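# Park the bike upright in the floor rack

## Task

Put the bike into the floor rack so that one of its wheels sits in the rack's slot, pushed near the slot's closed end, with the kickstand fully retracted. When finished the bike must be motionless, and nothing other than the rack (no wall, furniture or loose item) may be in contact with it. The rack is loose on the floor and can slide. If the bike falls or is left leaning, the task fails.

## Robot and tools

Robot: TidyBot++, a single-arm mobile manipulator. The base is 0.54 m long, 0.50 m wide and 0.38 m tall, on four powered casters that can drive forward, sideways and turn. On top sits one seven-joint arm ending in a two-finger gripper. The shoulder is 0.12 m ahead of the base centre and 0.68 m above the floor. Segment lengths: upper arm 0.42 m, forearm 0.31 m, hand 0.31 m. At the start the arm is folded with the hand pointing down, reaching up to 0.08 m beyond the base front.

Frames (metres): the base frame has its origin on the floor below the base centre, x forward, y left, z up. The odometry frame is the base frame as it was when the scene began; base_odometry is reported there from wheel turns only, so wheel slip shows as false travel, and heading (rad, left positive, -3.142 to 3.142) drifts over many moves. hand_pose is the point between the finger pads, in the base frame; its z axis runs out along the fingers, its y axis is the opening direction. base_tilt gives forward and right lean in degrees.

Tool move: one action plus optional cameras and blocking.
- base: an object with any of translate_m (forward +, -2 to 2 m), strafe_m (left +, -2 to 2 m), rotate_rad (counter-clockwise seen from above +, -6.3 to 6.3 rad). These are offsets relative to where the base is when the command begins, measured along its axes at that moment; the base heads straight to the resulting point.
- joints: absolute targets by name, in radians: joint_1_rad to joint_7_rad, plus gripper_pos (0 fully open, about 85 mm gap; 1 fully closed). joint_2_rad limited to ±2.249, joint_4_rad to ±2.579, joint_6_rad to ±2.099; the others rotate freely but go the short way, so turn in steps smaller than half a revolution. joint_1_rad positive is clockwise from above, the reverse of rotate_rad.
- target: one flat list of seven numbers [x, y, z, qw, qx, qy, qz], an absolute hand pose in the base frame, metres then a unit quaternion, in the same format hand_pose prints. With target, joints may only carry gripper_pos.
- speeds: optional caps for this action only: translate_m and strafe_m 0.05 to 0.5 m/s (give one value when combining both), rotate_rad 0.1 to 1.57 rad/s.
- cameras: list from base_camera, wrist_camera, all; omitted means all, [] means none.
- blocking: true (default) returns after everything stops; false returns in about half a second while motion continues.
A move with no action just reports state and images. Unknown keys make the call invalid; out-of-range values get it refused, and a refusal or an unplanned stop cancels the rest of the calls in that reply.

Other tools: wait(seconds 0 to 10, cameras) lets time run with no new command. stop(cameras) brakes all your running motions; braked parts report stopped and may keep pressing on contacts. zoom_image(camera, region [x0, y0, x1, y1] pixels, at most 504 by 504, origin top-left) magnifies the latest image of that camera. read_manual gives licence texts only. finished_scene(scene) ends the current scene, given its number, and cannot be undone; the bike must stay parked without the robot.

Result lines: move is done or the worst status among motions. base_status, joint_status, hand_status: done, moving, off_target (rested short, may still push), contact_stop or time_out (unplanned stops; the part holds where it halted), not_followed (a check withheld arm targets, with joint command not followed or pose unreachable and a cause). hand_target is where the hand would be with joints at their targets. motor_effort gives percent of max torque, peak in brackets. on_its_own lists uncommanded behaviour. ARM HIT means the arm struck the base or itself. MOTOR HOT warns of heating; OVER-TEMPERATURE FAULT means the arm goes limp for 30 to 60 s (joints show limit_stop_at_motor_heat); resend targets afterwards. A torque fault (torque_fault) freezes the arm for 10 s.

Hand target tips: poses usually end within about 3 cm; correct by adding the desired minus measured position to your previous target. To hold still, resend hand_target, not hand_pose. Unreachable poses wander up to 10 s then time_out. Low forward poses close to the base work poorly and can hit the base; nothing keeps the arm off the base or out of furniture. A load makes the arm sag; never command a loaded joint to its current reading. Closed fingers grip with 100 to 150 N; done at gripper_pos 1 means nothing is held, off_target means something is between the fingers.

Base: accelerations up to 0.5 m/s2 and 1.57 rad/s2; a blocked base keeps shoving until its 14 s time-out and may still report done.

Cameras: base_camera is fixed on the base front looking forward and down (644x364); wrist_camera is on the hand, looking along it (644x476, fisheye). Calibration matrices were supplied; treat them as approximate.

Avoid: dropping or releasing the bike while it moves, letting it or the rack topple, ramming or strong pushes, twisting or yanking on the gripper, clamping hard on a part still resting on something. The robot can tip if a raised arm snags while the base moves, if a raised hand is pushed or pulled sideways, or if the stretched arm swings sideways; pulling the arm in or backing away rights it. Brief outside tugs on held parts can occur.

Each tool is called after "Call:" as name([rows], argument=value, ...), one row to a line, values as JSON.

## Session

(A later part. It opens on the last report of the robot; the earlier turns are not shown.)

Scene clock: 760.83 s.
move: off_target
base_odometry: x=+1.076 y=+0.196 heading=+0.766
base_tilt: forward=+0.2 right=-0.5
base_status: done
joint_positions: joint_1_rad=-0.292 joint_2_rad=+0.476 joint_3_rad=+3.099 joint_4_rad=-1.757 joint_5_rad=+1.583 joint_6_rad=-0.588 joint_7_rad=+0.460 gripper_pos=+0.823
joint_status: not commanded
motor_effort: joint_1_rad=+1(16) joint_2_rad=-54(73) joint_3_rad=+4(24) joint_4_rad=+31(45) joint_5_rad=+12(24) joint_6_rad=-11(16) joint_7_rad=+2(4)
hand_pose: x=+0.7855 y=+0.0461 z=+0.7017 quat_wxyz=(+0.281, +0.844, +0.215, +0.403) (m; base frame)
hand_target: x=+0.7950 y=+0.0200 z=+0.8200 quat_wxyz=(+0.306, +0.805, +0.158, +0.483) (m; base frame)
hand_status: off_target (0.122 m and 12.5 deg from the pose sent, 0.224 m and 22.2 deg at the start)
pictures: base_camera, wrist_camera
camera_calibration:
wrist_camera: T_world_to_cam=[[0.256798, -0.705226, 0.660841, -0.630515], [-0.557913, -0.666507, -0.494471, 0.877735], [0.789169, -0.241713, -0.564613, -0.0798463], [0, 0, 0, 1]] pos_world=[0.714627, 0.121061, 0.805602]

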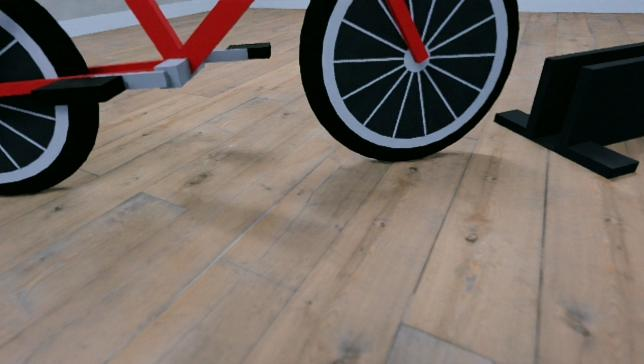

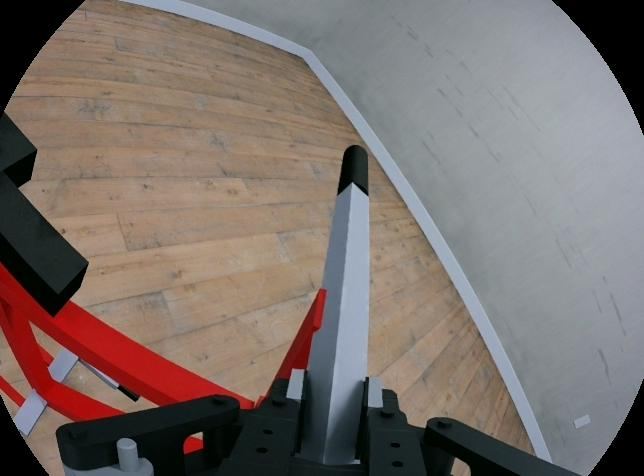

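Call:
move(target=[0.795, 0.02, 0.82, 0.198, 0.787, 0.335, 0.478])

Call:
move(base={"translate_m": -0.12, "strafe_m": 0.24}, speeds={"strafe_m": 0.15})

Scene clock: 769.70 s.
move: off_target
base_odometry: x=+1.076 y=+0.196 heading=+0.766
base_tilt: forward=+0.2 right=-0.5
base_status: not commanded
joint_positions: joint_1_rad=-0.035 joint_2_rad=+0.360 joint_3_rad=+3.099 joint_4_rad=-1.752 joint_5_rad=+0.398 joint_6_rad=-0.218 joint_7_rad=+1.875 gripper_pos=+0.823
joint_status: not commanded
motor_effort: joint_1_rad=+1(3) joint_2_rad=-47(54) joint_3_rad=+0(5) joint_4_rad=+34(34) joint_5_rad=+6(13) joint_6_rad=+15(16) joint_7_rad=+4(4)
hand_pose: x=+0.7650 y=+0.0233 z=+0.7041 quat_wxyz=(+0.153, +0.855, +0.325, +0.374) (m; base frame)
hand_target: x=+0.7950 y=+0.0200 z=+0.8200 quat_wxyz=(+0.198, +0.787, +0.335, +0.478) (m; base frame)
hand_status: off_target (0.120 m and 15.3 deg from the pose sent, 0.122 m and 19.9 deg at the start)
pictures: base_camera, wrist_camera
camera_calibration:
wrist_camera: T_world_to_cam=[[0.546955, -0.668643, 0.503742, -0.75517], [-0.454691, -0.742507, -0.491873, 0.773259], [0.702919, 0.0399856, -0.710145, 0.0941487], [0, 0, 0, 1]] pos_world=[0.698459, 0.0654461, 0.827615]

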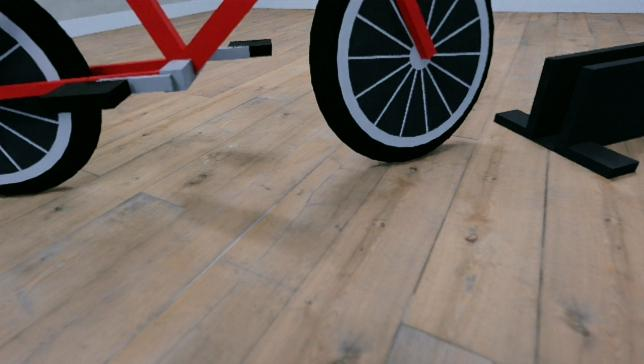

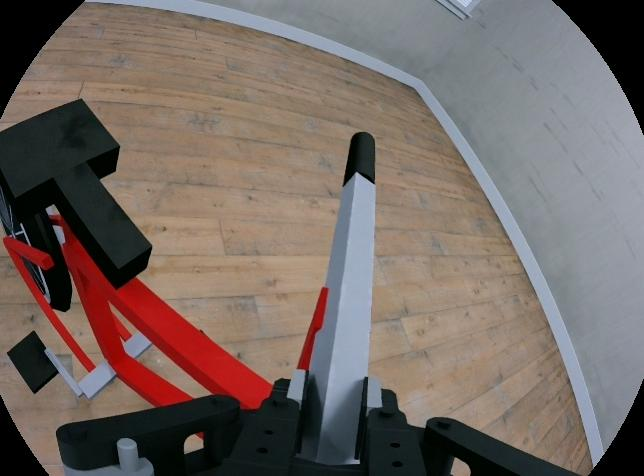

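Scene clock: 772.63 s.
move: done
base_odometry: x=+0.823 y=+0.286 heading=+0.766
base_tilt: forward=+0.2 right=-0.5
base_status: done
joint_positions: joint_1_rad=-0.030 joint_2_rad=+0.366 joint_3_rad=+3.109 joint_4_rad=-1.754 joint_5_rad=+0.396 joint_6_rad=-0.202 joint_7_rad=+1.883 gripper_pos=+0.823
joint_status: not commanded
motor_effort: joint_1_rad=+0(5) joint_2_rad=-48(50) joint_3_rad=+0(5) joint_4_rad=+35(36) joint_5_rad=+5(6) joint_6_rad=+15(16) joint_7_rad=+3(4)
hand_pose: x=+0.7676 y=+0.0166 z=+0.7024 quat_wxyz=(+0.156, +0.855, +0.323, +0.375) (m; base frame)
hand_target: x=+0.7950 y=+0.0200 z=+0.8200 quat_wxyz=(+0.198, +0.787, +0.335, +0.478) (m; base frame)
hand_status: not commanded
pictures: base_camera, wrist_camera
camera_calibration:
wrist_camera: T_world_to_cam=[[0.54114, -0.668968, 0.509559, -0.759771], [-0.454783, -0.742495, -0.491806, 0.768664], [0.707347, 0.0343971, -0.706029, 0.0851307], [0, 0, 0, 1]] pos_world=[0.700501, 0.0595391, 0.825286]

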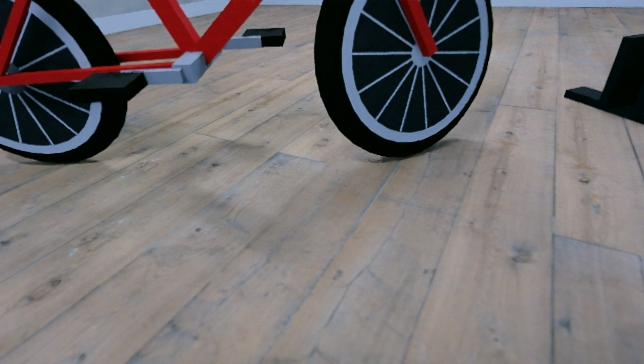

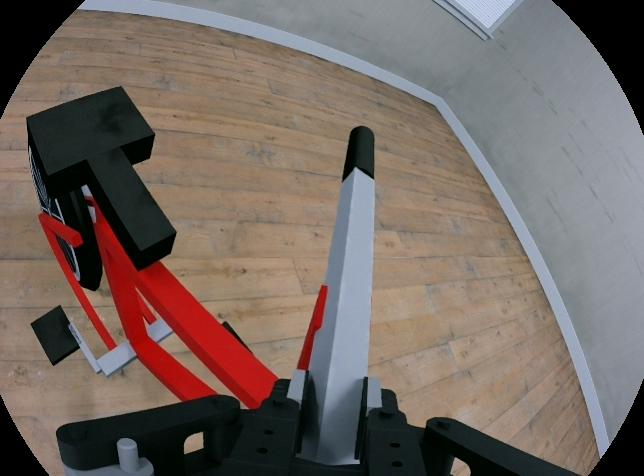

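Call:
move(target=[0.795, 0.02, 0.82, 0.268, 0.807, 0.226, 0.475])

Call:
move(base={"translate_m": 0.035, "strafe_m": -0.2}, speeds={"strafe_m": 0.15})

Call:
zoom_image(camera="base_camera", region=[340, 0, 644, 200])

Scene clock: 776.97 s.
move: off_target
base_odometry: x=+0.823 y=+0.286 heading=+0.766
base_tilt: forward=+0.2 right=-0.5
base_status: not commanded
joint_positions: joint_1_rad=-0.942 joint_2_rad=+0.518 joint_3_rad=+4.078 joint_4_rad=-1.822 joint_5_rad=+0.306 joint_6_rad=-0.176 joint_7_rad=+1.742 gripper_pos=+0.823
joint_status: not commanded
motor_effort: joint_1_rad=+2(4) joint_2_rad=-43(48) joint_3_rad=+21(22) joint_4_rad=+39(39) joint_5_rad=+5(7) joint_6_rad=+15(16) joint_7_rad=+0(4)
hand_pose: x=+0.7534 y=+0.0425 z=+0.6986 quat_wxyz=(+0.284, +0.839, +0.309, +0.346) (m; base frame)
hand_target: x=+0.7950 y=+0.0200 z=+0.8200 quat_wxyz=(+0.268, +0.807, +0.226, +0.475) (m; base frame)
hand_status: off_target (0.130 m and 18.1 deg from the pose sent, 0.121 m and 21.2 deg at the start)
pictures: base_camera, wrist_camera
camera_calibration:
wrist_camera: T_world_to_cam=[[0.43649, -0.587718, 0.681222, -0.777374], [-0.52599, -0.78098, -0.336758, 0.726555], [0.72994, -0.211325, -0.650023, 0.0459249], [0, 0, 0, 1]] pos_world=[0.687954, 0.120252, 0.80409]

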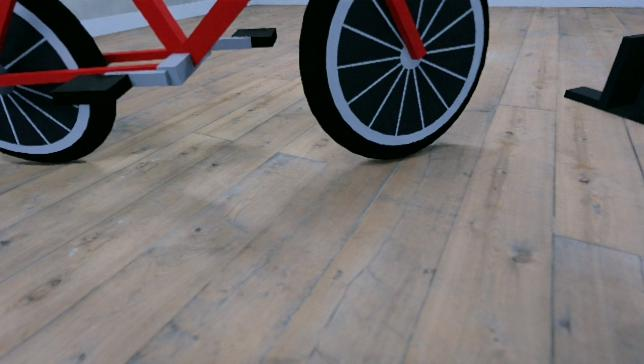

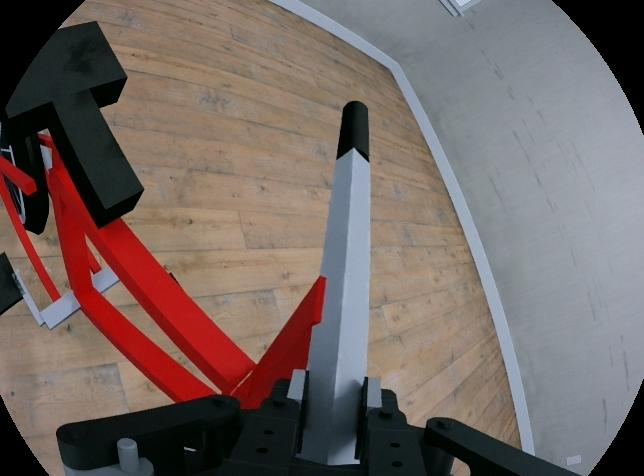

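Scene clock: 779.47 s.
move: done
base_odometry: x=+0.987 y=+0.166 heading=+0.766
base_tilt: forward=+0.2 right=-0.5
base_status: done
joint_positions: joint_1_rad=-0.947 joint_2_rad=+0.528 joint_3_rad=+4.096 joint_4_rad=-1.834 joint_5_rad=+0.306 joint_6_rad=-0.168 joint_7_rad=+1.741 gripper_pos=+0.823
joint_status: not commanded
motor_effort: joint_1_rad=+2(8) joint_2_rad=-41(45) joint_3_rad=+21(26) joint_4_rad=+36(41) joint_5_rad=+3(4) joint_6_rad=+12(18) joint_7_rad=+0(1)
hand_pose: x=+0.7507 y=+0.0354 z=+0.6943 quat_wxyz=(+0.290, +0.840, +0.307, +0.341) (m; base frame)
hand_target: x=+0.7950 y=+0.0200 z=+0.8200 quat_wxyz=(+0.268, +0.807, +0.226, +0.475) (m; base frame)
hand_status: not commanded
pictures: base_camera, wrist_camera
camera_calibration:
wrist_camera: T_world_to_cam=[[0.43275, -0.585108, 0.68584, -0.777926], [-0.536067, -0.778666, -0.326054, 0.718134], [0.724817, -0.226556, -0.650625, 0.0483565], [0, 0, 0, 1]] pos_world=[0.686566, 0.114971, 0.799145]

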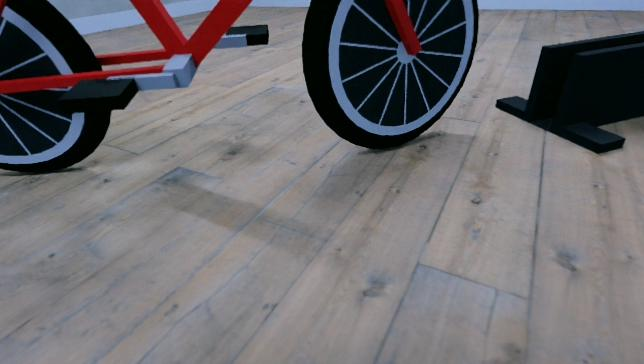

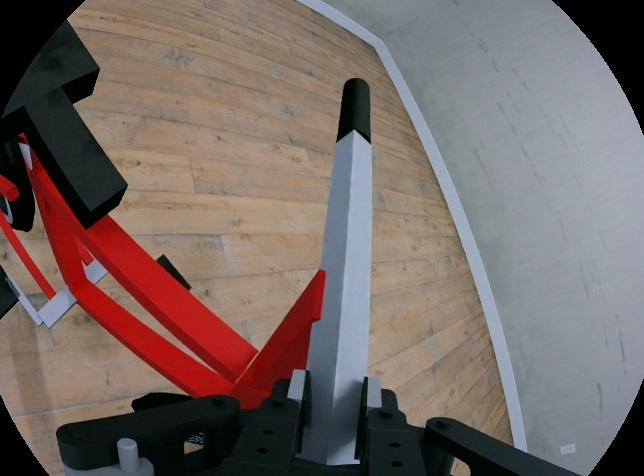

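Scaled by 1.658.

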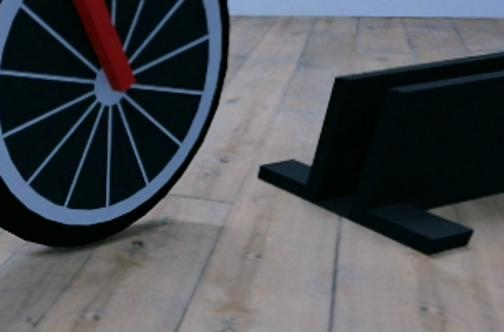

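Call:
move(target=[0.80, 0.02, 0.82, 0.245, 0.802, 0.263, 0.477])

Call:
move(base={"translate_m": -0.10, "strafe_m": 0.27}, speeds={"strafe_m": 0.15})

Call:
move(target=[0.80, 0.02, 0.82, 0.278, 0.807, 0.205, 0.478])

Scene clock: 785.60 s.
move: off_target
base_odometry: x=+0.987 y=+0.166 heading=+0.766
base_tilt: forward=+0.2 right=-0.5
base_status: not commanded
joint_positions: joint_1_rad=-0.747 joint_2_rad=+0.451 joint_3_rad=+3.911 joint_4_rad=-1.820 joint_5_rad=+0.316 joint_6_rad=-0.166 joint_7_rad=+1.741 gripper_pos=+0.823
joint_status: not commanded
motor_effort: joint_1_rad=+1(4) joint_2_rad=-41(43) joint_3_rad=+13(21) joint_4_rad=+34(37) joint_5_rad=+2(4) joint_6_rad=+14(16) joint_7_rad=+0(1)
hand_pose: x=+0.7561 y=+0.0118 z=+0.6958 quat_wxyz=(+0.249, +0.858, +0.278, +0.352) (m; base frame)
hand_target: x=+0.8000 y=+0.0200 z=+0.8200 quat_wxyz=(+0.245, +0.802, +0.263, +0.477) (m; base frame)
hand_status: off_target (0.132 m and 15.8 deg from the pose sent, 0.136 m and 17.8 deg at the start)
pictures: base_camera, wrist_camera
camera_calibration:
wrist_camera: T_world_to_cam=[[0.41833, -0.665517, 0.618132, -0.736142], [-0.555591, -0.725867, -0.405506, 0.772554], [0.718553, -0.173794, -0.673407, 0.0600548], [0, 0, 0, 1]] pos_world=[0.694022, 0.0812942, 0.80875]

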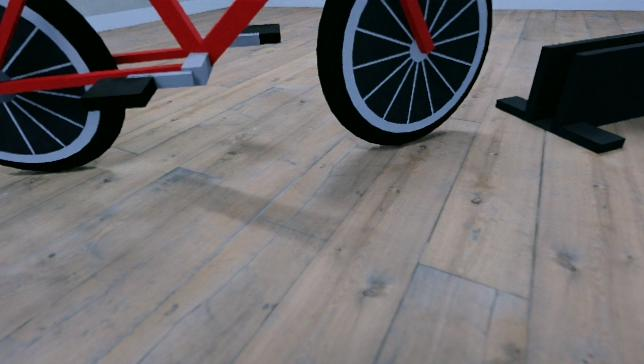

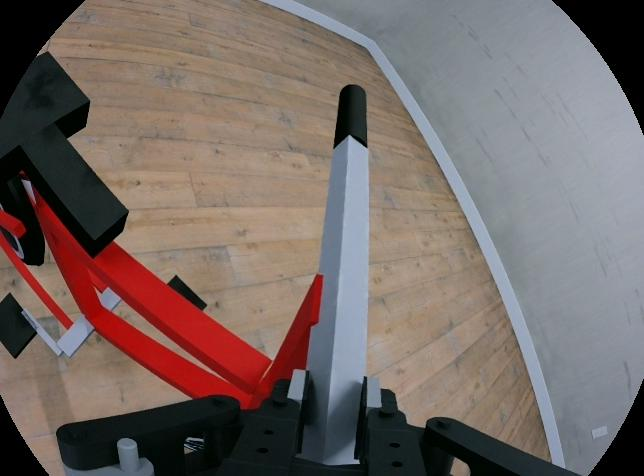

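Scene clock: 788.60 s.
move: done
base_odometry: x=+0.727 y=+0.292 heading=+0.766
base_tilt: forward=+0.2 right=-0.5
base_status: done
joint_positions: joint_1_rad=-0.744 joint_2_rad=+0.451 joint_3_rad=+3.890 joint_4_rad=-1.819 joint_5_rad=+0.316 joint_6_rad=-0.162 joint_7_rad=+1.741 gripper_pos=+0.823
joint_status: not commanded
motor_effort: joint_1_rad=+0(6) joint_2_rad=-45(48) joint_3_rad=+14(17) joint_4_rad=+38(41) joint_5_rad=+3(4) joint_6_rad=+18(18) joint_7_rad=+0(1)
hand_pose: x=+0.7573 y=+0.0227 z=+0.6936 quat_wxyz=(+0.242, +0.857, +0.285, +0.355) (m; base frame)
hand_target: x=+0.8000 y=+0.0200 z=+0.8200 quat_wxyz=(+0.245, +0.802, +0.263, +0.477) (m; base frame)
hand_status: not commanded
pictures: base_camera, wrist_camera
camera_calibration:
wrist_camera: T_world_to_cam=[[0.431426, -0.662165, 0.612706, -0.734252], [-0.54223, -0.733126, -0.410504, 0.773823], [0.721012, -0.155126, -0.675335, 0.0586595], [0, 0, 0, 1]] pos_world=[0.694071, 0.0902127, 0.807153]

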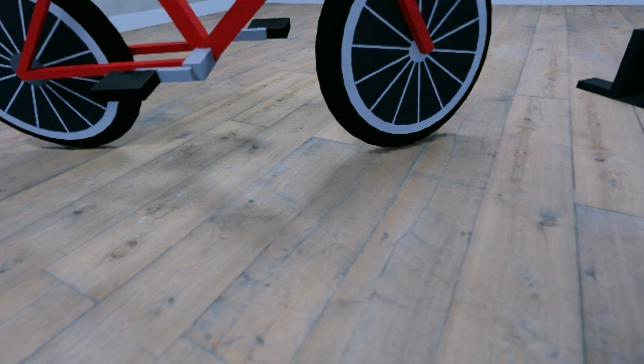

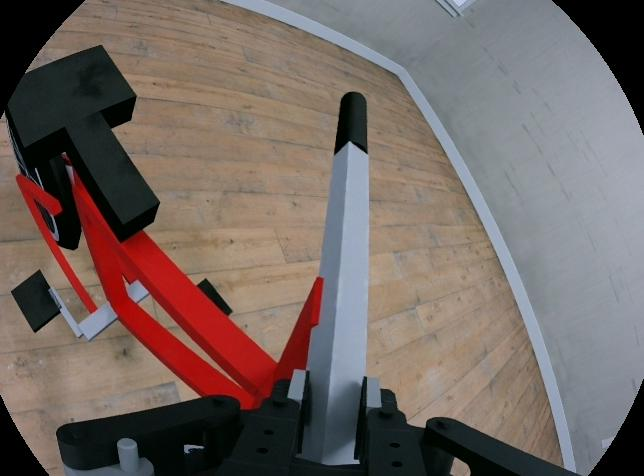

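Scene clock: 790.23 s.
move: off_target
base_odometry: x=+0.727 y=+0.292 heading=+0.766
base_tilt: forward=+0.2 right=-0.5
base_status: not commanded
joint_positions: joint_1_rad=-0.982 joint_2_rad=+0.574 joint_3_rad=+4.138 joint_4_rad=-1.819 joint_5_rad=+0.269 joint_6_rad=-0.162 joint_7_rad=+1.701 gripper_pos=+0.823
joint_status: not commanded
motor_effort: joint_1_rad=+2(3) joint_2_rad=-44(45) joint_3_rad=+24(25) joint_4_rad=+39(41) joint_5_rad=+5(6) joint_6_rad=+16(18) joint_7_rad=+0(2)
hand_pose: x=+0.7575 y=+0.0416 z=+0.6933 quat_wxyz=(+0.295, +0.842, +0.287, +0.350) (m; base frame)
hand_target: x=+0.8000 y=+0.0200 z=+0.8200 quat_wxyz=(+0.278, +0.807, +0.205, +0.478) (m; base frame)
hand_status: off_target (0.135 m and 18.0 deg from the pose sent, 0.133 m and 18.2 deg at the start)
pictures: base_camera, wrist_camera
camera_calibration:
wrist_camera: T_world_to_cam=[[0.393917, -0.606958, 0.69024, -0.749321], [-0.551637, -0.756791, -0.350663, 0.754253], [0.735205, -0.24263, -0.632933, 0.024672], [0, 0, 0, 1]] pos_world=[0.693105, 0.121992, 0.797316]

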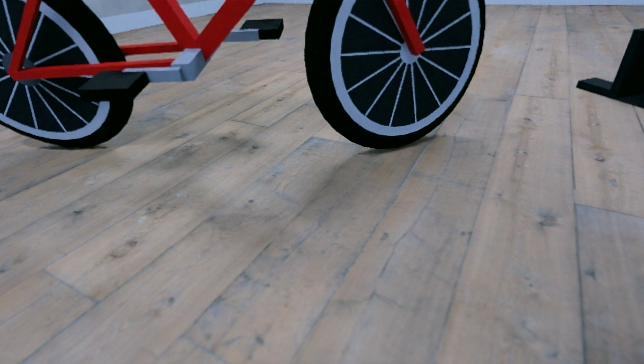

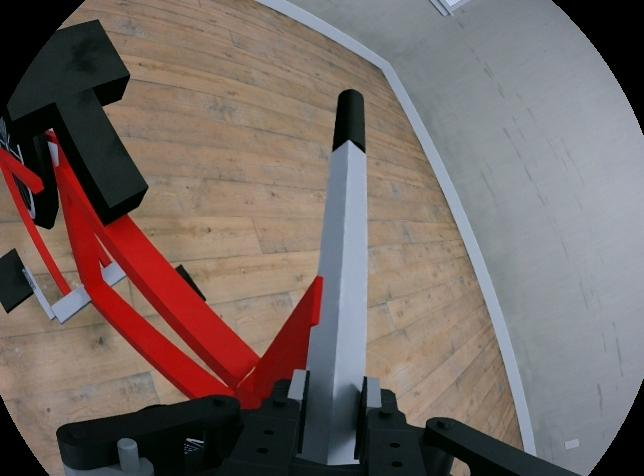

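Call:
move(base={"translate_m": 0.045, "strafe_m": -0.2}, speeds={"strafe_m": 0.15}, target=[0.80, 0.03, 0.82, 0.313, 0.811, 0.145, 0.472])

Call:
zoom_image(camera="base_camera", region=[340, 0, 644, 200])

Scene clock: 794.20 s.
move: off_target
base_odometry: x=+0.898 y=+0.178 heading=+0.766
base_tilt: forward=+0.2 right=-0.5
base_status: done
joint_positions: joint_1_rad=-1.108 joint_2_rad=+0.721 joint_3_rad=+4.275 joint_4_rad=-1.780 joint_5_rad=+0.269 joint_6_rad=-0.196 joint_7_rad=+1.461 gripper_pos=+0.823
joint_status: not commanded
motor_effort: joint_1_rad=+2(7) joint_2_rad=-43(45) joint_3_rad=+32(33) joint_4_rad=+35(40) joint_5_rad=+5(7) joint_6_rad=+13(16) joint_7_rad=+0(1)
hand_pose: x=+0.7650 y=+0.0599 z=+0.6939 quat_wxyz=(+0.323, +0.842, +0.221, +0.370) (m; base frame)
hand_target: x=+0.8000 y=+0.0300 z=+0.8200 quat_wxyz=(+0.313, +0.811, +0.145, +0.472) (m; base frame)
hand_status: off_target (0.134 m and 15.1 deg from the pose sent, 0.134 m and 21.9 deg at the start)
pictures: base_camera, wrist_camera
camera_calibration:
wrist_camera: T_world_to_cam=[[0.25624, -0.653739, 0.712016, -0.648485], [-0.603536, -0.683585, -0.410435, 0.849246], [0.75504, -0.324557, -0.569717, -0.0300766], [0, 0, 0, 1]] pos_world=[0.701427, 0.14683, 0.793157]

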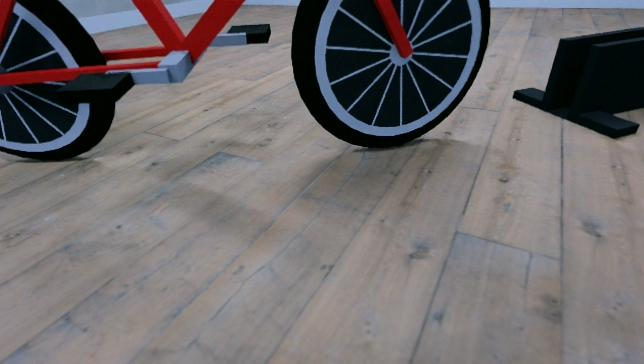

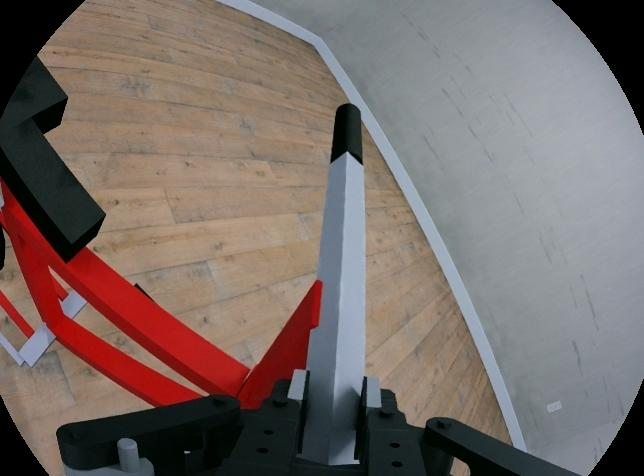

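Scaled by 1.658.

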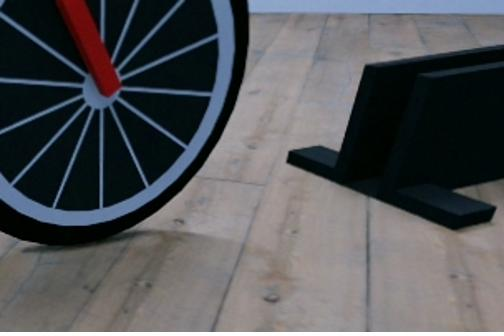

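Call:
move(base={"translate_m": 0.03, "strafe_m": -0.13}, speeds={"strafe_m": 0.15}, target=[0.80, 0.03, 0.82, 0.300, 0.810, 0.168, 0.474])

Call:
zoom_image(camera="base_camera", region=[340, 0, 644, 200])

Scene clock: 797.80 s.
move: off_target
base_odometry: x=+1.010 y=+0.105 heading=+0.766
base_tilt: forward=+0.2 right=-0.5
base_status: done
joint_positions: joint_1_rad=-1.085 joint_2_rad=+0.689 joint_3_rad=+4.255 joint_4_rad=-1.791 joint_5_rad=+0.269 joint_6_rad=-0.191 joint_7_rad=+1.475 gripper_pos=+0.823
joint_status: not commanded
motor_effort: joint_1_rad=+1(10) joint_2_rad=-43(46) joint_3_rad=+29(34) joint_4_rad=+35(40) joint_5_rad=+3(6) joint_6_rad=+12(16) joint_7_rad=+0(2)
hand_pose: x=+0.7623 y=+0.0518 z=+0.6943 quat_wxyz=(+0.312, +0.848, +0.217, +0.369) (m; base frame)
hand_target: x=+0.8000 y=+0.0300 z=+0.8200 quat_wxyz=(+0.300, +0.810, +0.168, +0.474) (m; base frame)
hand_status: off_target (0.133 m and 14.0 deg from the pose sent, 0.134 m and 14.1 deg at the start)
pictures: base_camera, wrist_camera
camera_calibration:
wrist_camera: T_world_to_cam=[[0.259567, -0.671489, 0.694065, -0.642585], [-0.608844, -0.67166, -0.422116, 0.853779], [0.749623, -0.31301, -0.583173, -0.0176419], [0, 0, 0, 1]] pos_world=[0.699837, 0.136438, 0.796102]

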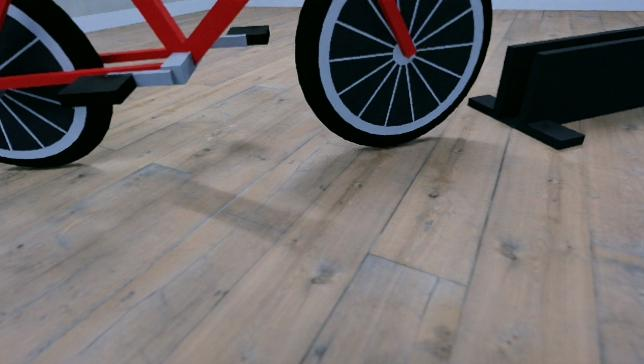

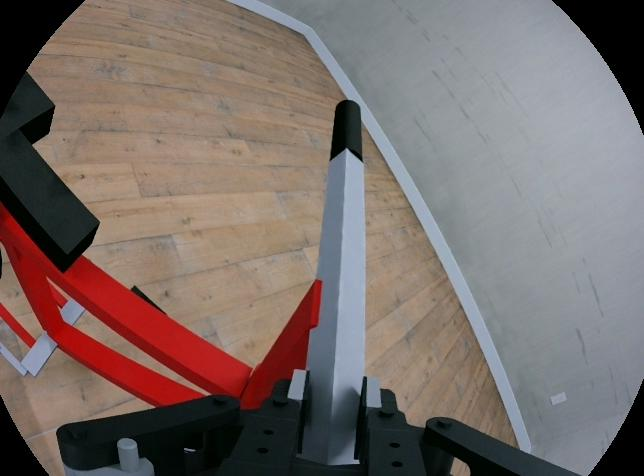

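Scaled by 1.658.

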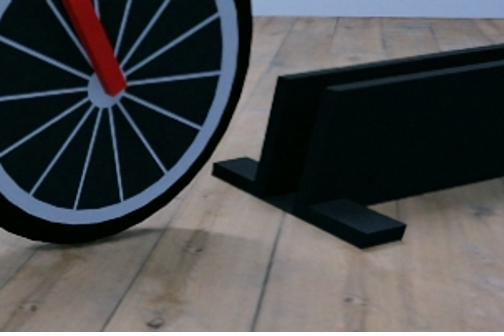

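Call:
move(base={"translate_m": 0.02, "strafe_m": -0.1}, speeds={"strafe_m": 0.12})

Call:
zoom_image(camera="base_camera", region=[340, 0, 644, 200])

Scene clock: 801.37 s.
move: done
base_odometry: x=+1.094 y=+0.047 heading=+0.766
base_tilt: forward=+0.3 right=-0.5
base_status: done
joint_positions: joint_1_rad=-1.078 joint_2_rad=+0.688 joint_3_rad=+4.254 joint_4_rad=-1.791 joint_5_rad=+0.269 joint_6_rad=-0.191 joint_7_rad=+1.475 gripper_pos=+0.823
joint_status: not commanded
motor_effort: joint_1_rad=+1(8) joint_2_rad=-44(46) joint_3_rad=+29(33) joint_4_rad=+34(40) joint_5_rad=+4(5) joint_6_rad=+12(16) joint_7_rad=+0(1)
hand_pose: x=+0.7626 y=+0.0482 z=+0.6942 quat_wxyz=(+0.313, +0.849, +0.214, +0.368) (m; base frame)
hand_target: x=+0.8000 y=+0.0300 z=+0.8200 quat_wxyz=(+0.300, +0.810, +0.168, +0.474) (m; base frame)
hand_status: not commanded
pictures: base_camera, wrist_camera
camera_calibration:
wrist_camera: T_world_to_cam=[[0.256039, -0.673475, 0.693452, -0.641763], [-0.612586, -0.667975, -0.42255, 0.854533], [0.747785, -0.316609, -0.583589, -0.0171806], [0, 0, 0, 1]] pos_world=[0.700638, 0.133156, 0.796088]

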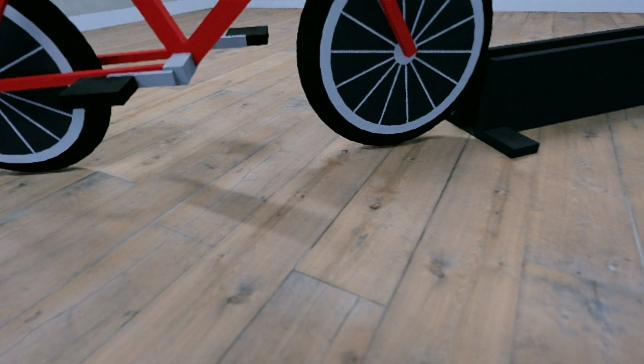

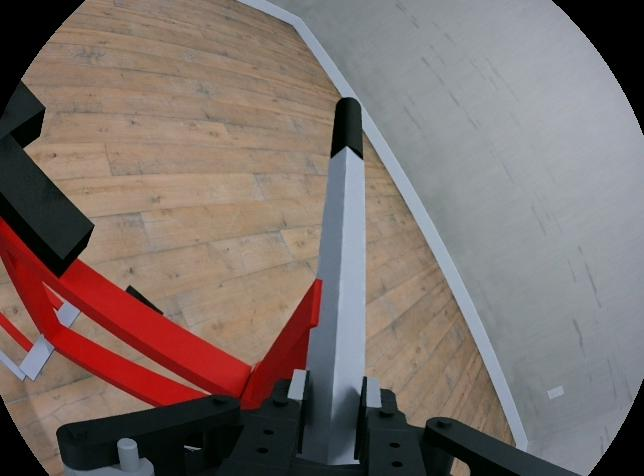

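Scaled by 1.658.

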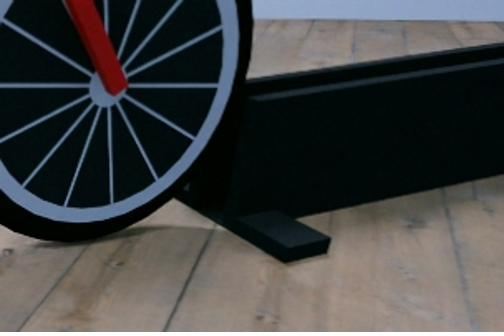

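Call:
move(base={"translate_m": 0.012, "strafe_m": -0.05}, speeds={"strafe_m": 0.1})

Call:
zoom_image(camera="base_camera", region=[400, 20, 560, 180])

Scene clock: 804.30 s.
move: done
base_odometry: x=+1.138 y=+0.019 heading=+0.765
base_tilt: forward=+0.2 right=-0.5
base_status: done
joint_positions: joint_1_rad=-1.079 joint_2_rad=+0.688 joint_3_rad=+4.253 joint_4_rad=-1.790 joint_5_rad=+0.269 joint_6_rad=-0.191 joint_7_rad=+1.475 gripper_pos=+0.823
joint_status: not commanded
motor_effort: joint_1_rad=+2(8) joint_2_rad=-43(46) joint_3_rad=+29(34) joint_4_rad=+34(39) joint_5_rad=+4(5) joint_6_rad=+12(15) joint_7_rad=+0(1)
hand_pose: x=+0.7627 y=+0.0487 z=+0.6944 quat_wxyz=(+0.313, +0.849, +0.214, +0.369) (m; base frame)
hand_target: x=+0.8000 y=+0.0300 z=+0.8200 quat_wxyz=(+0.300, +0.810, +0.168, +0.474) (m; base frame)
hand_status: not commanded
pictures: base_camera, wrist_camera
camera_calibration:
wrist_camera: T_world_to_cam=[[0.256393, -0.673814, 0.692992, -0.641508], [-0.611909, -0.668145, -0.42326, 0.85497], [0.748218, -0.315527, -0.58362, -0.0172998], [0, 0, 0, 1]] pos_world=[0.700586, 0.133529, 0.796338]

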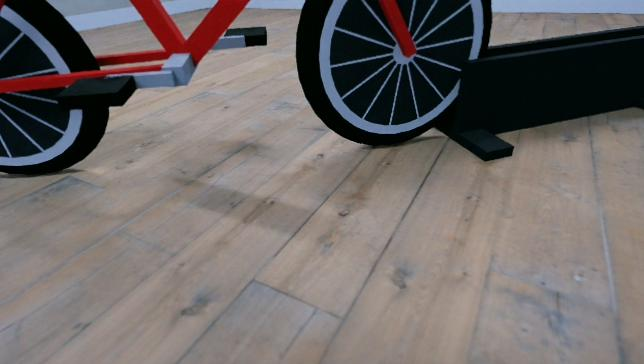

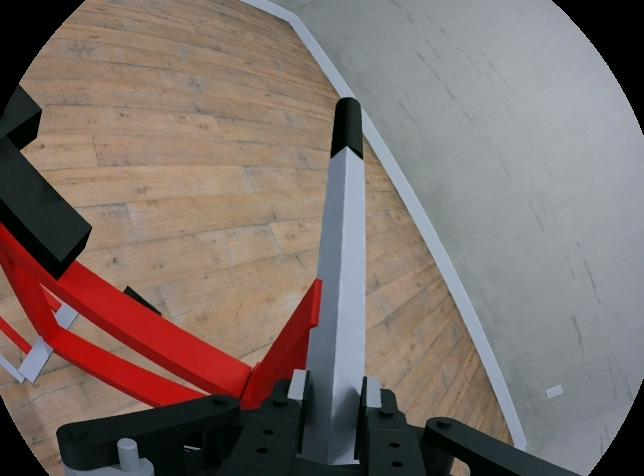

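Scaled by 3.150.

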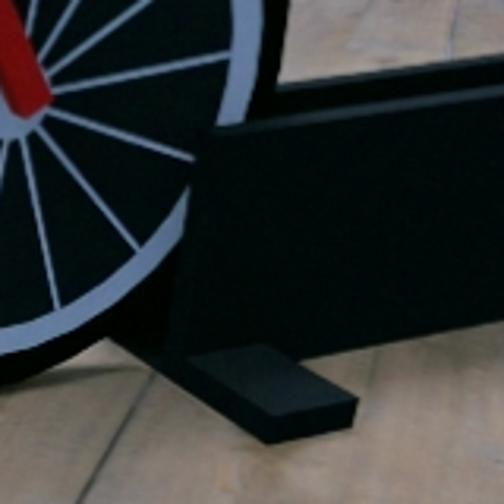

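Call:
move(base={"translate_m": 0.03, "strafe_m": -0.12}, speeds={"strafe_m": 0.12}, target=[0.80, 0.03, 0.82, 0.287, 0.809, 0.190, 0.476])

Call:
zoom_image(camera="base_camera", region=[300, 0, 644, 220])

Scene clock: 806.53 s.
move: off_target
base_odometry: x=+1.243 y=-0.047 heading=+0.765
base_tilt: forward=+0.2 right=-0.5
base_status: done
joint_positions: joint_1_rad=-1.044 joint_2_rad=+0.638 joint_3_rad=+4.209 joint_4_rad=-1.793 joint_5_rad=+0.269 joint_6_rad=-0.187 joint_7_rad=+1.504 gripper_pos=+0.823
joint_status: not commanded
motor_effort: joint_1_rad=+2(8) joint_2_rad=-42(44) joint_3_rad=+26(32) joint_4_rad=+35(39) joint_5_rad=+4(4) joint_6_rad=+14(16) joint_7_rad=-1(1)
hand_pose: x=+0.7623 y=+0.0477 z=+0.6972 quat_wxyz=(+0.293, +0.854, +0.217, +0.371) (m; base frame)
hand_target: x=+0.8000 y=+0.0300 z=+0.8200 quat_wxyz=(+0.287, +0.809, +0.190, +0.476) (m; base frame)
hand_status: off_target (0.130 m and 13.5 deg from the pose sent, 0.132 m and 13.7 deg at the start)
pictures: base_camera, wrist_camera
camera_calibration:
wrist_camera: T_world_to_cam=[[0.274848, -0.692928, 0.666565, -0.638765], [-0.604346, -0.663701, -0.440757, 0.861447], [0.747813, -0.281695, -0.601186, -0.00475202], [0, 0, 0, 1]] pos_world=[0.699729, 0.127786, 0.802611]

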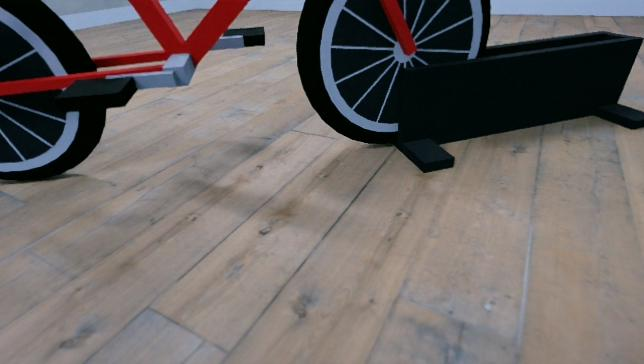

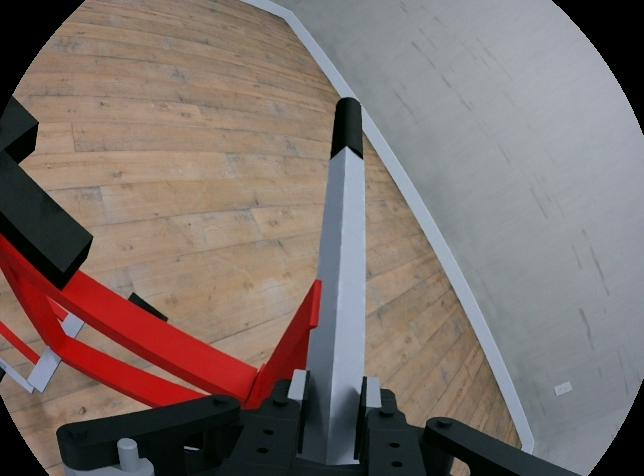

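Scaled by 1.465.

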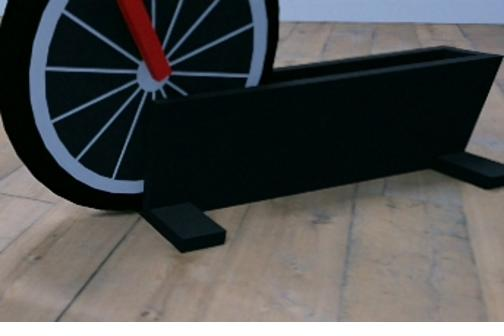

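Call:
move(base={"translate_m": 0.04, "strafe_m": -0.15}, speeds={"strafe_m": 0.12})

Call:
zoom_image(camera="base_camera", region=[300, 0, 644, 220])

Scene clock: 809.60 s.
move: done
base_odometry: x=+1.375 y=-0.128 heading=+0.765
base_tilt: forward=+0.2 right=-0.5
base_status: done
joint_positions: joint_1_rad=-1.043 joint_2_rad=+0.634 joint_3_rad=+4.210 joint_4_rad=-1.796 joint_5_rad=+0.269 joint_6_rad=-0.184 joint_7_rad=+1.504 gripper_pos=+0.823
joint_status: not commanded
motor_effort: joint_1_rad=+2(9) joint_2_rad=-42(44) joint_3_rad=+26(32) joint_4_rad=+34(39) joint_5_rad=+2(4) joint_6_rad=+13(16) joint_7_rad=-1(1)
hand_pose: x=+0.7617 y=+0.0463 z=+0.6978 quat_wxyz=(+0.293, +0.854, +0.215, +0.372) (m; base frame)
hand_target: x=+0.8000 y=+0.0300 z=+0.8200 quat_wxyz=(+0.287, +0.809, +0.190, +0.476) (m; base frame)
hand_status: not commanded
pictures: base_camera, wrist_camera
camera_calibration:
wrist_camera: T_world_to_cam=[[0.272945, -0.695465, 0.664702, -0.637156], [-0.604704, -0.661405, -0.443708, 0.862643], [0.748221, -0.28084, -0.601078, -0.00479647], [0, 0, 0, 1]] pos_world=[0.699141, 0.126089, 0.803397]

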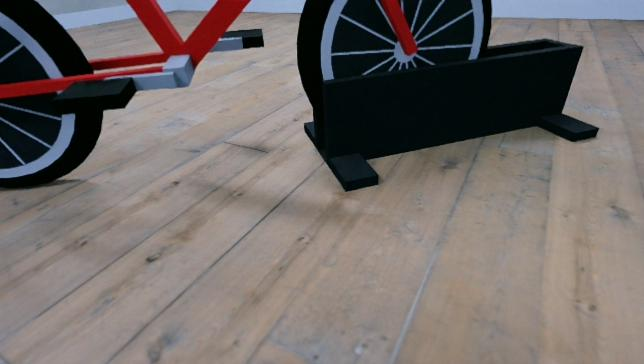

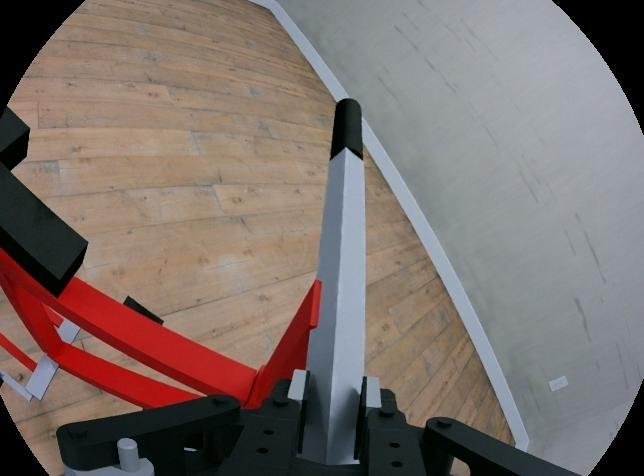

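Scaled by 1.465.

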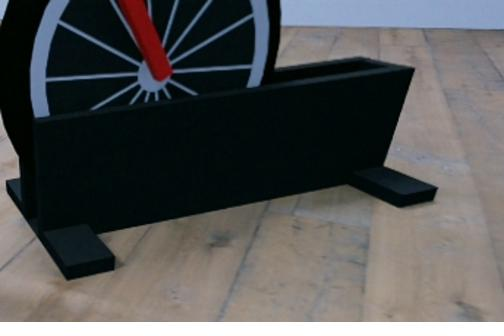

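Call:
move(base={"translate_m": 0.04, "strafe_m": -0.14}, speeds={"strafe_m": 0.1})

Call:
zoom_image(camera="base_camera", region=[240, 0, 584, 220])

Scene clock: 812.17 s.
move: done
base_odometry: x=+1.501 y=-0.201 heading=+0.765
base_tilt: forward=+0.3 right=-0.5
base_status: done
joint_positions: joint_1_rad=-1.040 joint_2_rad=+0.632 joint_3_rad=+4.211 joint_4_rad=-1.797 joint_5_rad=+0.269 joint_6_rad=-0.184 joint_7_rad=+1.504 gripper_pos=+0.823
joint_status: not commanded
motor_effort: joint_1_rad=+3(7) joint_2_rad=-42(44) joint_3_rad=+26(30) joint_4_rad=+35(38) joint_5_rad=+3(4) joint_6_rad=+13(16) joint_7_rad=-1(1)
hand_pose: x=+0.7614 y=+0.0439 z=+0.6983 quat_wxyz=(+0.293, +0.855, +0.213, +0.371) (m; base frame)
hand_target: x=+0.8000 y=+0.0300 z=+0.8200 quat_wxyz=(+0.287, +0.809, +0.190, +0.476) (m; base frame)
hand_status: not commanded
pictures: base_camera, wrist_camera
camera_calibration:
wrist_camera: T_world_to_cam=[[0.270001, -0.697354, 0.663926, -0.636199], [-0.606984, -0.658541, -0.444853, 0.863509], [0.747442, -0.282881, -0.601089, -0.00425929], [0, 0, 0, 1]] pos_world=[0.699094, 0.123795, 0.803964]

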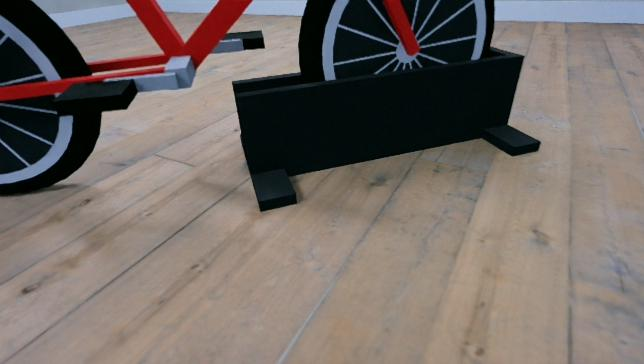

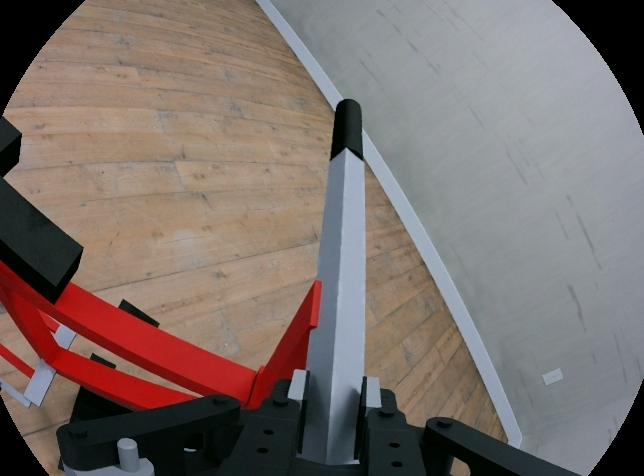

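Scaled by 1.465.

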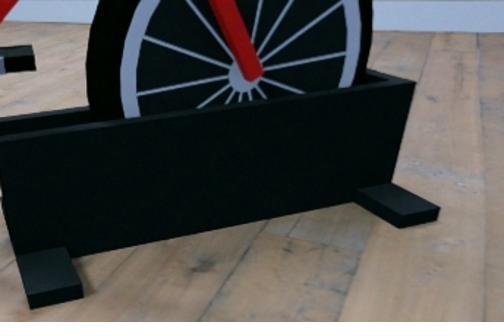

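Call:
move(base={"translate_m": 0.018, "strafe_m": -0.06}, speeds={"strafe_m": 0.1})

Call:
zoom_image(camera="base_camera", region=[400, 0, 560, 160])

Scene clock: 814.17 s.
move: done
base_odometry: x=+1.556 y=-0.232 heading=+0.765
base_tilt: forward=+0.2 right=-0.5
base_status: done
joint_positions: joint_1_rad=-1.060 joint_2_rad=+0.630 joint_3_rad=+4.211 joint_4_rad=-1.797 joint_5_rad=+0.269 joint_6_rad=-0.184 joint_7_rad=+1.504 gripper_pos=+0.823
joint_status: not commanded
motor_effort: joint_1_rad=+5(9) joint_2_rad=-43(44) joint_3_rad=+28(32) joint_4_rad=+36(36) joint_5_rad=+3(4) joint_6_rad=+14(15) joint_7_rad=-1(1)
hand_pose: x=+0.7607 y=+0.0569 z=+0.6994 quat_wxyz=(+0.288, +0.853, +0.222, +0.375) (m; base frame)
hand_target: x=+0.8000 y=+0.0300 z=+0.8200 quat_wxyz=(+0.287, +0.809, +0.190, +0.476) (m; base frame)
hand_status: not commanded
pictures: base_camera, wrist_camera
camera_calibration:
wrist_camera: T_world_to_cam=[[0.283047, -0.693097, 0.662948, -0.63714], [-0.592561, -0.669885, -0.447354, 0.86362], [0.754159, -0.266215, -0.600311, -0.00595692], [0, 0, 0, 1]] pos_world=[0.696581, 0.13534, 0.80516]

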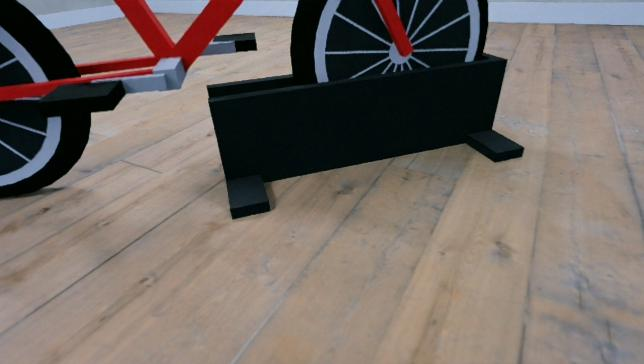

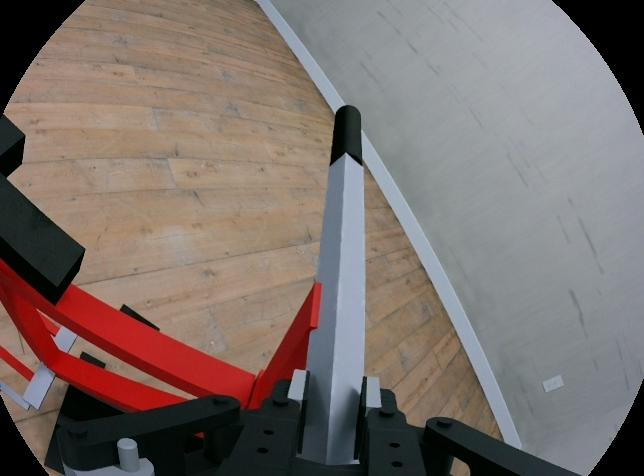

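Scaled by 3.150.

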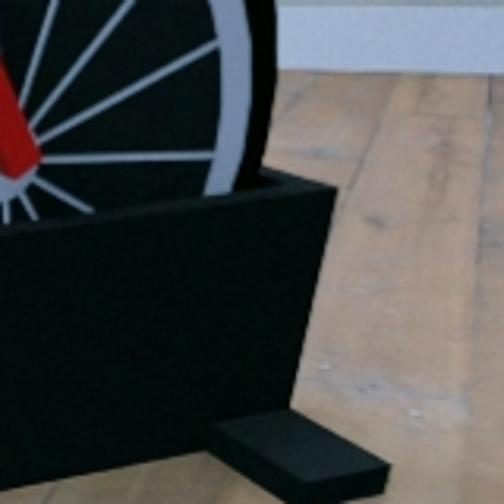

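Call:
move(base={"translate_m": -0.08, "strafe_m": 0.01}, speeds={"translate_m": 0.08}, target=[0.80, 0.03, 0.80, 0.304, 0.810, 0.161, 0.473])

Call:
move(base={"translate_m": -0.05}, speeds={"translate_m": 0.08}, target=[0.80, 0.03, 0.77, 0.304, 0.810, 0.161, 0.473])

Scene clock: 818.57 s.
move: off_target
base_odometry: x=+1.491 y=-0.281 heading=+0.765
base_tilt: forward=+0.2 right=-0.5
base_status: done
joint_positions: joint_1_rad=-1.087 joint_2_rad=+0.710 joint_3_rad=+4.279 joint_4_rad=-1.797 joint_5_rad=+0.190 joint_6_rad=-0.182 joint_7_rad=+1.504 gripper_pos=+0.823
joint_status: not commanded
motor_effort: joint_1_rad=+2(4) joint_2_rad=-40(45) joint_3_rad=+29(31) joint_4_rad=+31(38) joint_5_rad=+4(5) joint_6_rad=+12(16) joint_7_rad=+0(1)
hand_pose: x=+0.7617 y=+0.0449 z=+0.6905 quat_wxyz=(+0.311, +0.852, +0.197, +0.372) (m; base frame)
hand_target: x=+0.8000 y=+0.0300 z=+0.8000 quat_wxyz=(+0.304, +0.811, +0.161, +0.473) (m; base frame)
hand_status: off_target (0.117 m and 13.3 deg from the pose sent, 0.111 m and 14.2 deg at the start)
pictures: base_camera, wrist_camera
camera_calibration:
wrist_camera: T_world_to_cam=[[0.228506, -0.693583, 0.683175, -0.612283], [-0.624508, -0.642763, -0.443672, 0.872694], [0.746843, -0.325267, -0.580024, -0.0209838], [0, 0, 0, 1]] pos_world=[0.700587, 0.129442, 0.793315]

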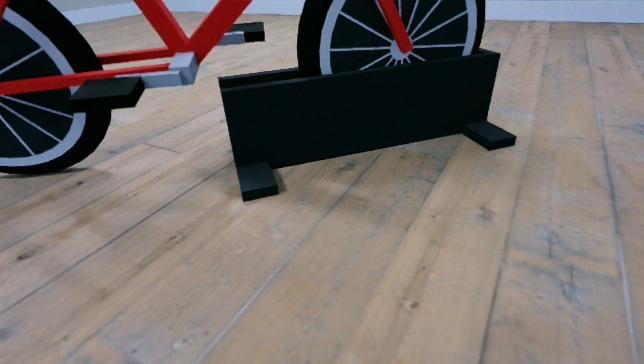

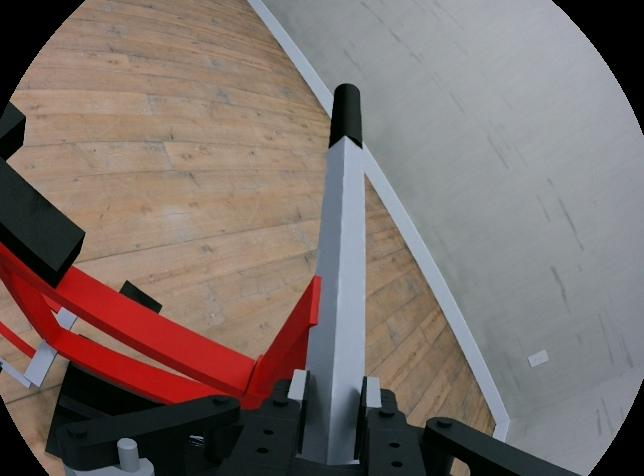

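Scene clock: 819.70 s.
move: off_target
base_odometry: x=+1.455 y=-0.315 heading=+0.765
base_tilt: forward=+0.2 right=-0.5
base_status: done
joint_positions: joint_1_rad=-1.086 joint_2_rad=+0.752 joint_3_rad=+4.295 joint_4_rad=-1.810 joint_5_rad=+0.093 joint_6_rad=-0.101 joint_7_rad=+1.560 gripper_pos=+0.823
joint_status: not commanded
motor_effort: joint_1_rad=+4(4) joint_2_rad=-37(40) joint_3_rad=+26(29) joint_4_rad=+23(31) joint_5_rad=-1(4) joint_6_rad=+11(13) joint_7_rad=-3(3)
hand_pose: x=+0.7734 y=+0.0507 z=+0.6870 quat_wxyz=(+0.308, +0.843, +0.198, +0.395) (m; base frame)
hand_target: x=+0.8000 y=+0.0300 z=+0.7700 quat_wxyz=(+0.304, +0.811, +0.161, +0.473) (m; base frame)
hand_status: off_target (0.090 m and 10.6 deg from the pose sent, 0.089 m and 13.3 deg at the start)
pictures: base_camera, wrist_camera
camera_calibration:
wrist_camera: T_world_to_cam=[[0.212899, -0.693375, 0.688408, -0.600054], [-0.589802, -0.652915, -0.475222, 0.87748], [0.778978, -0.30485, -0.547959, -0.0778229], [0, 0, 0, 1]] pos_world=[0.705913, 0.133133, 0.787436]

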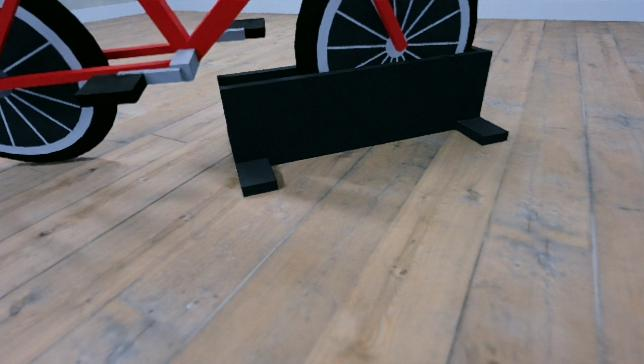

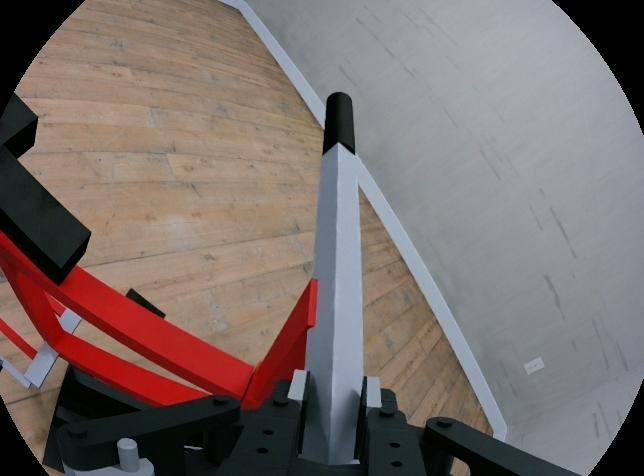

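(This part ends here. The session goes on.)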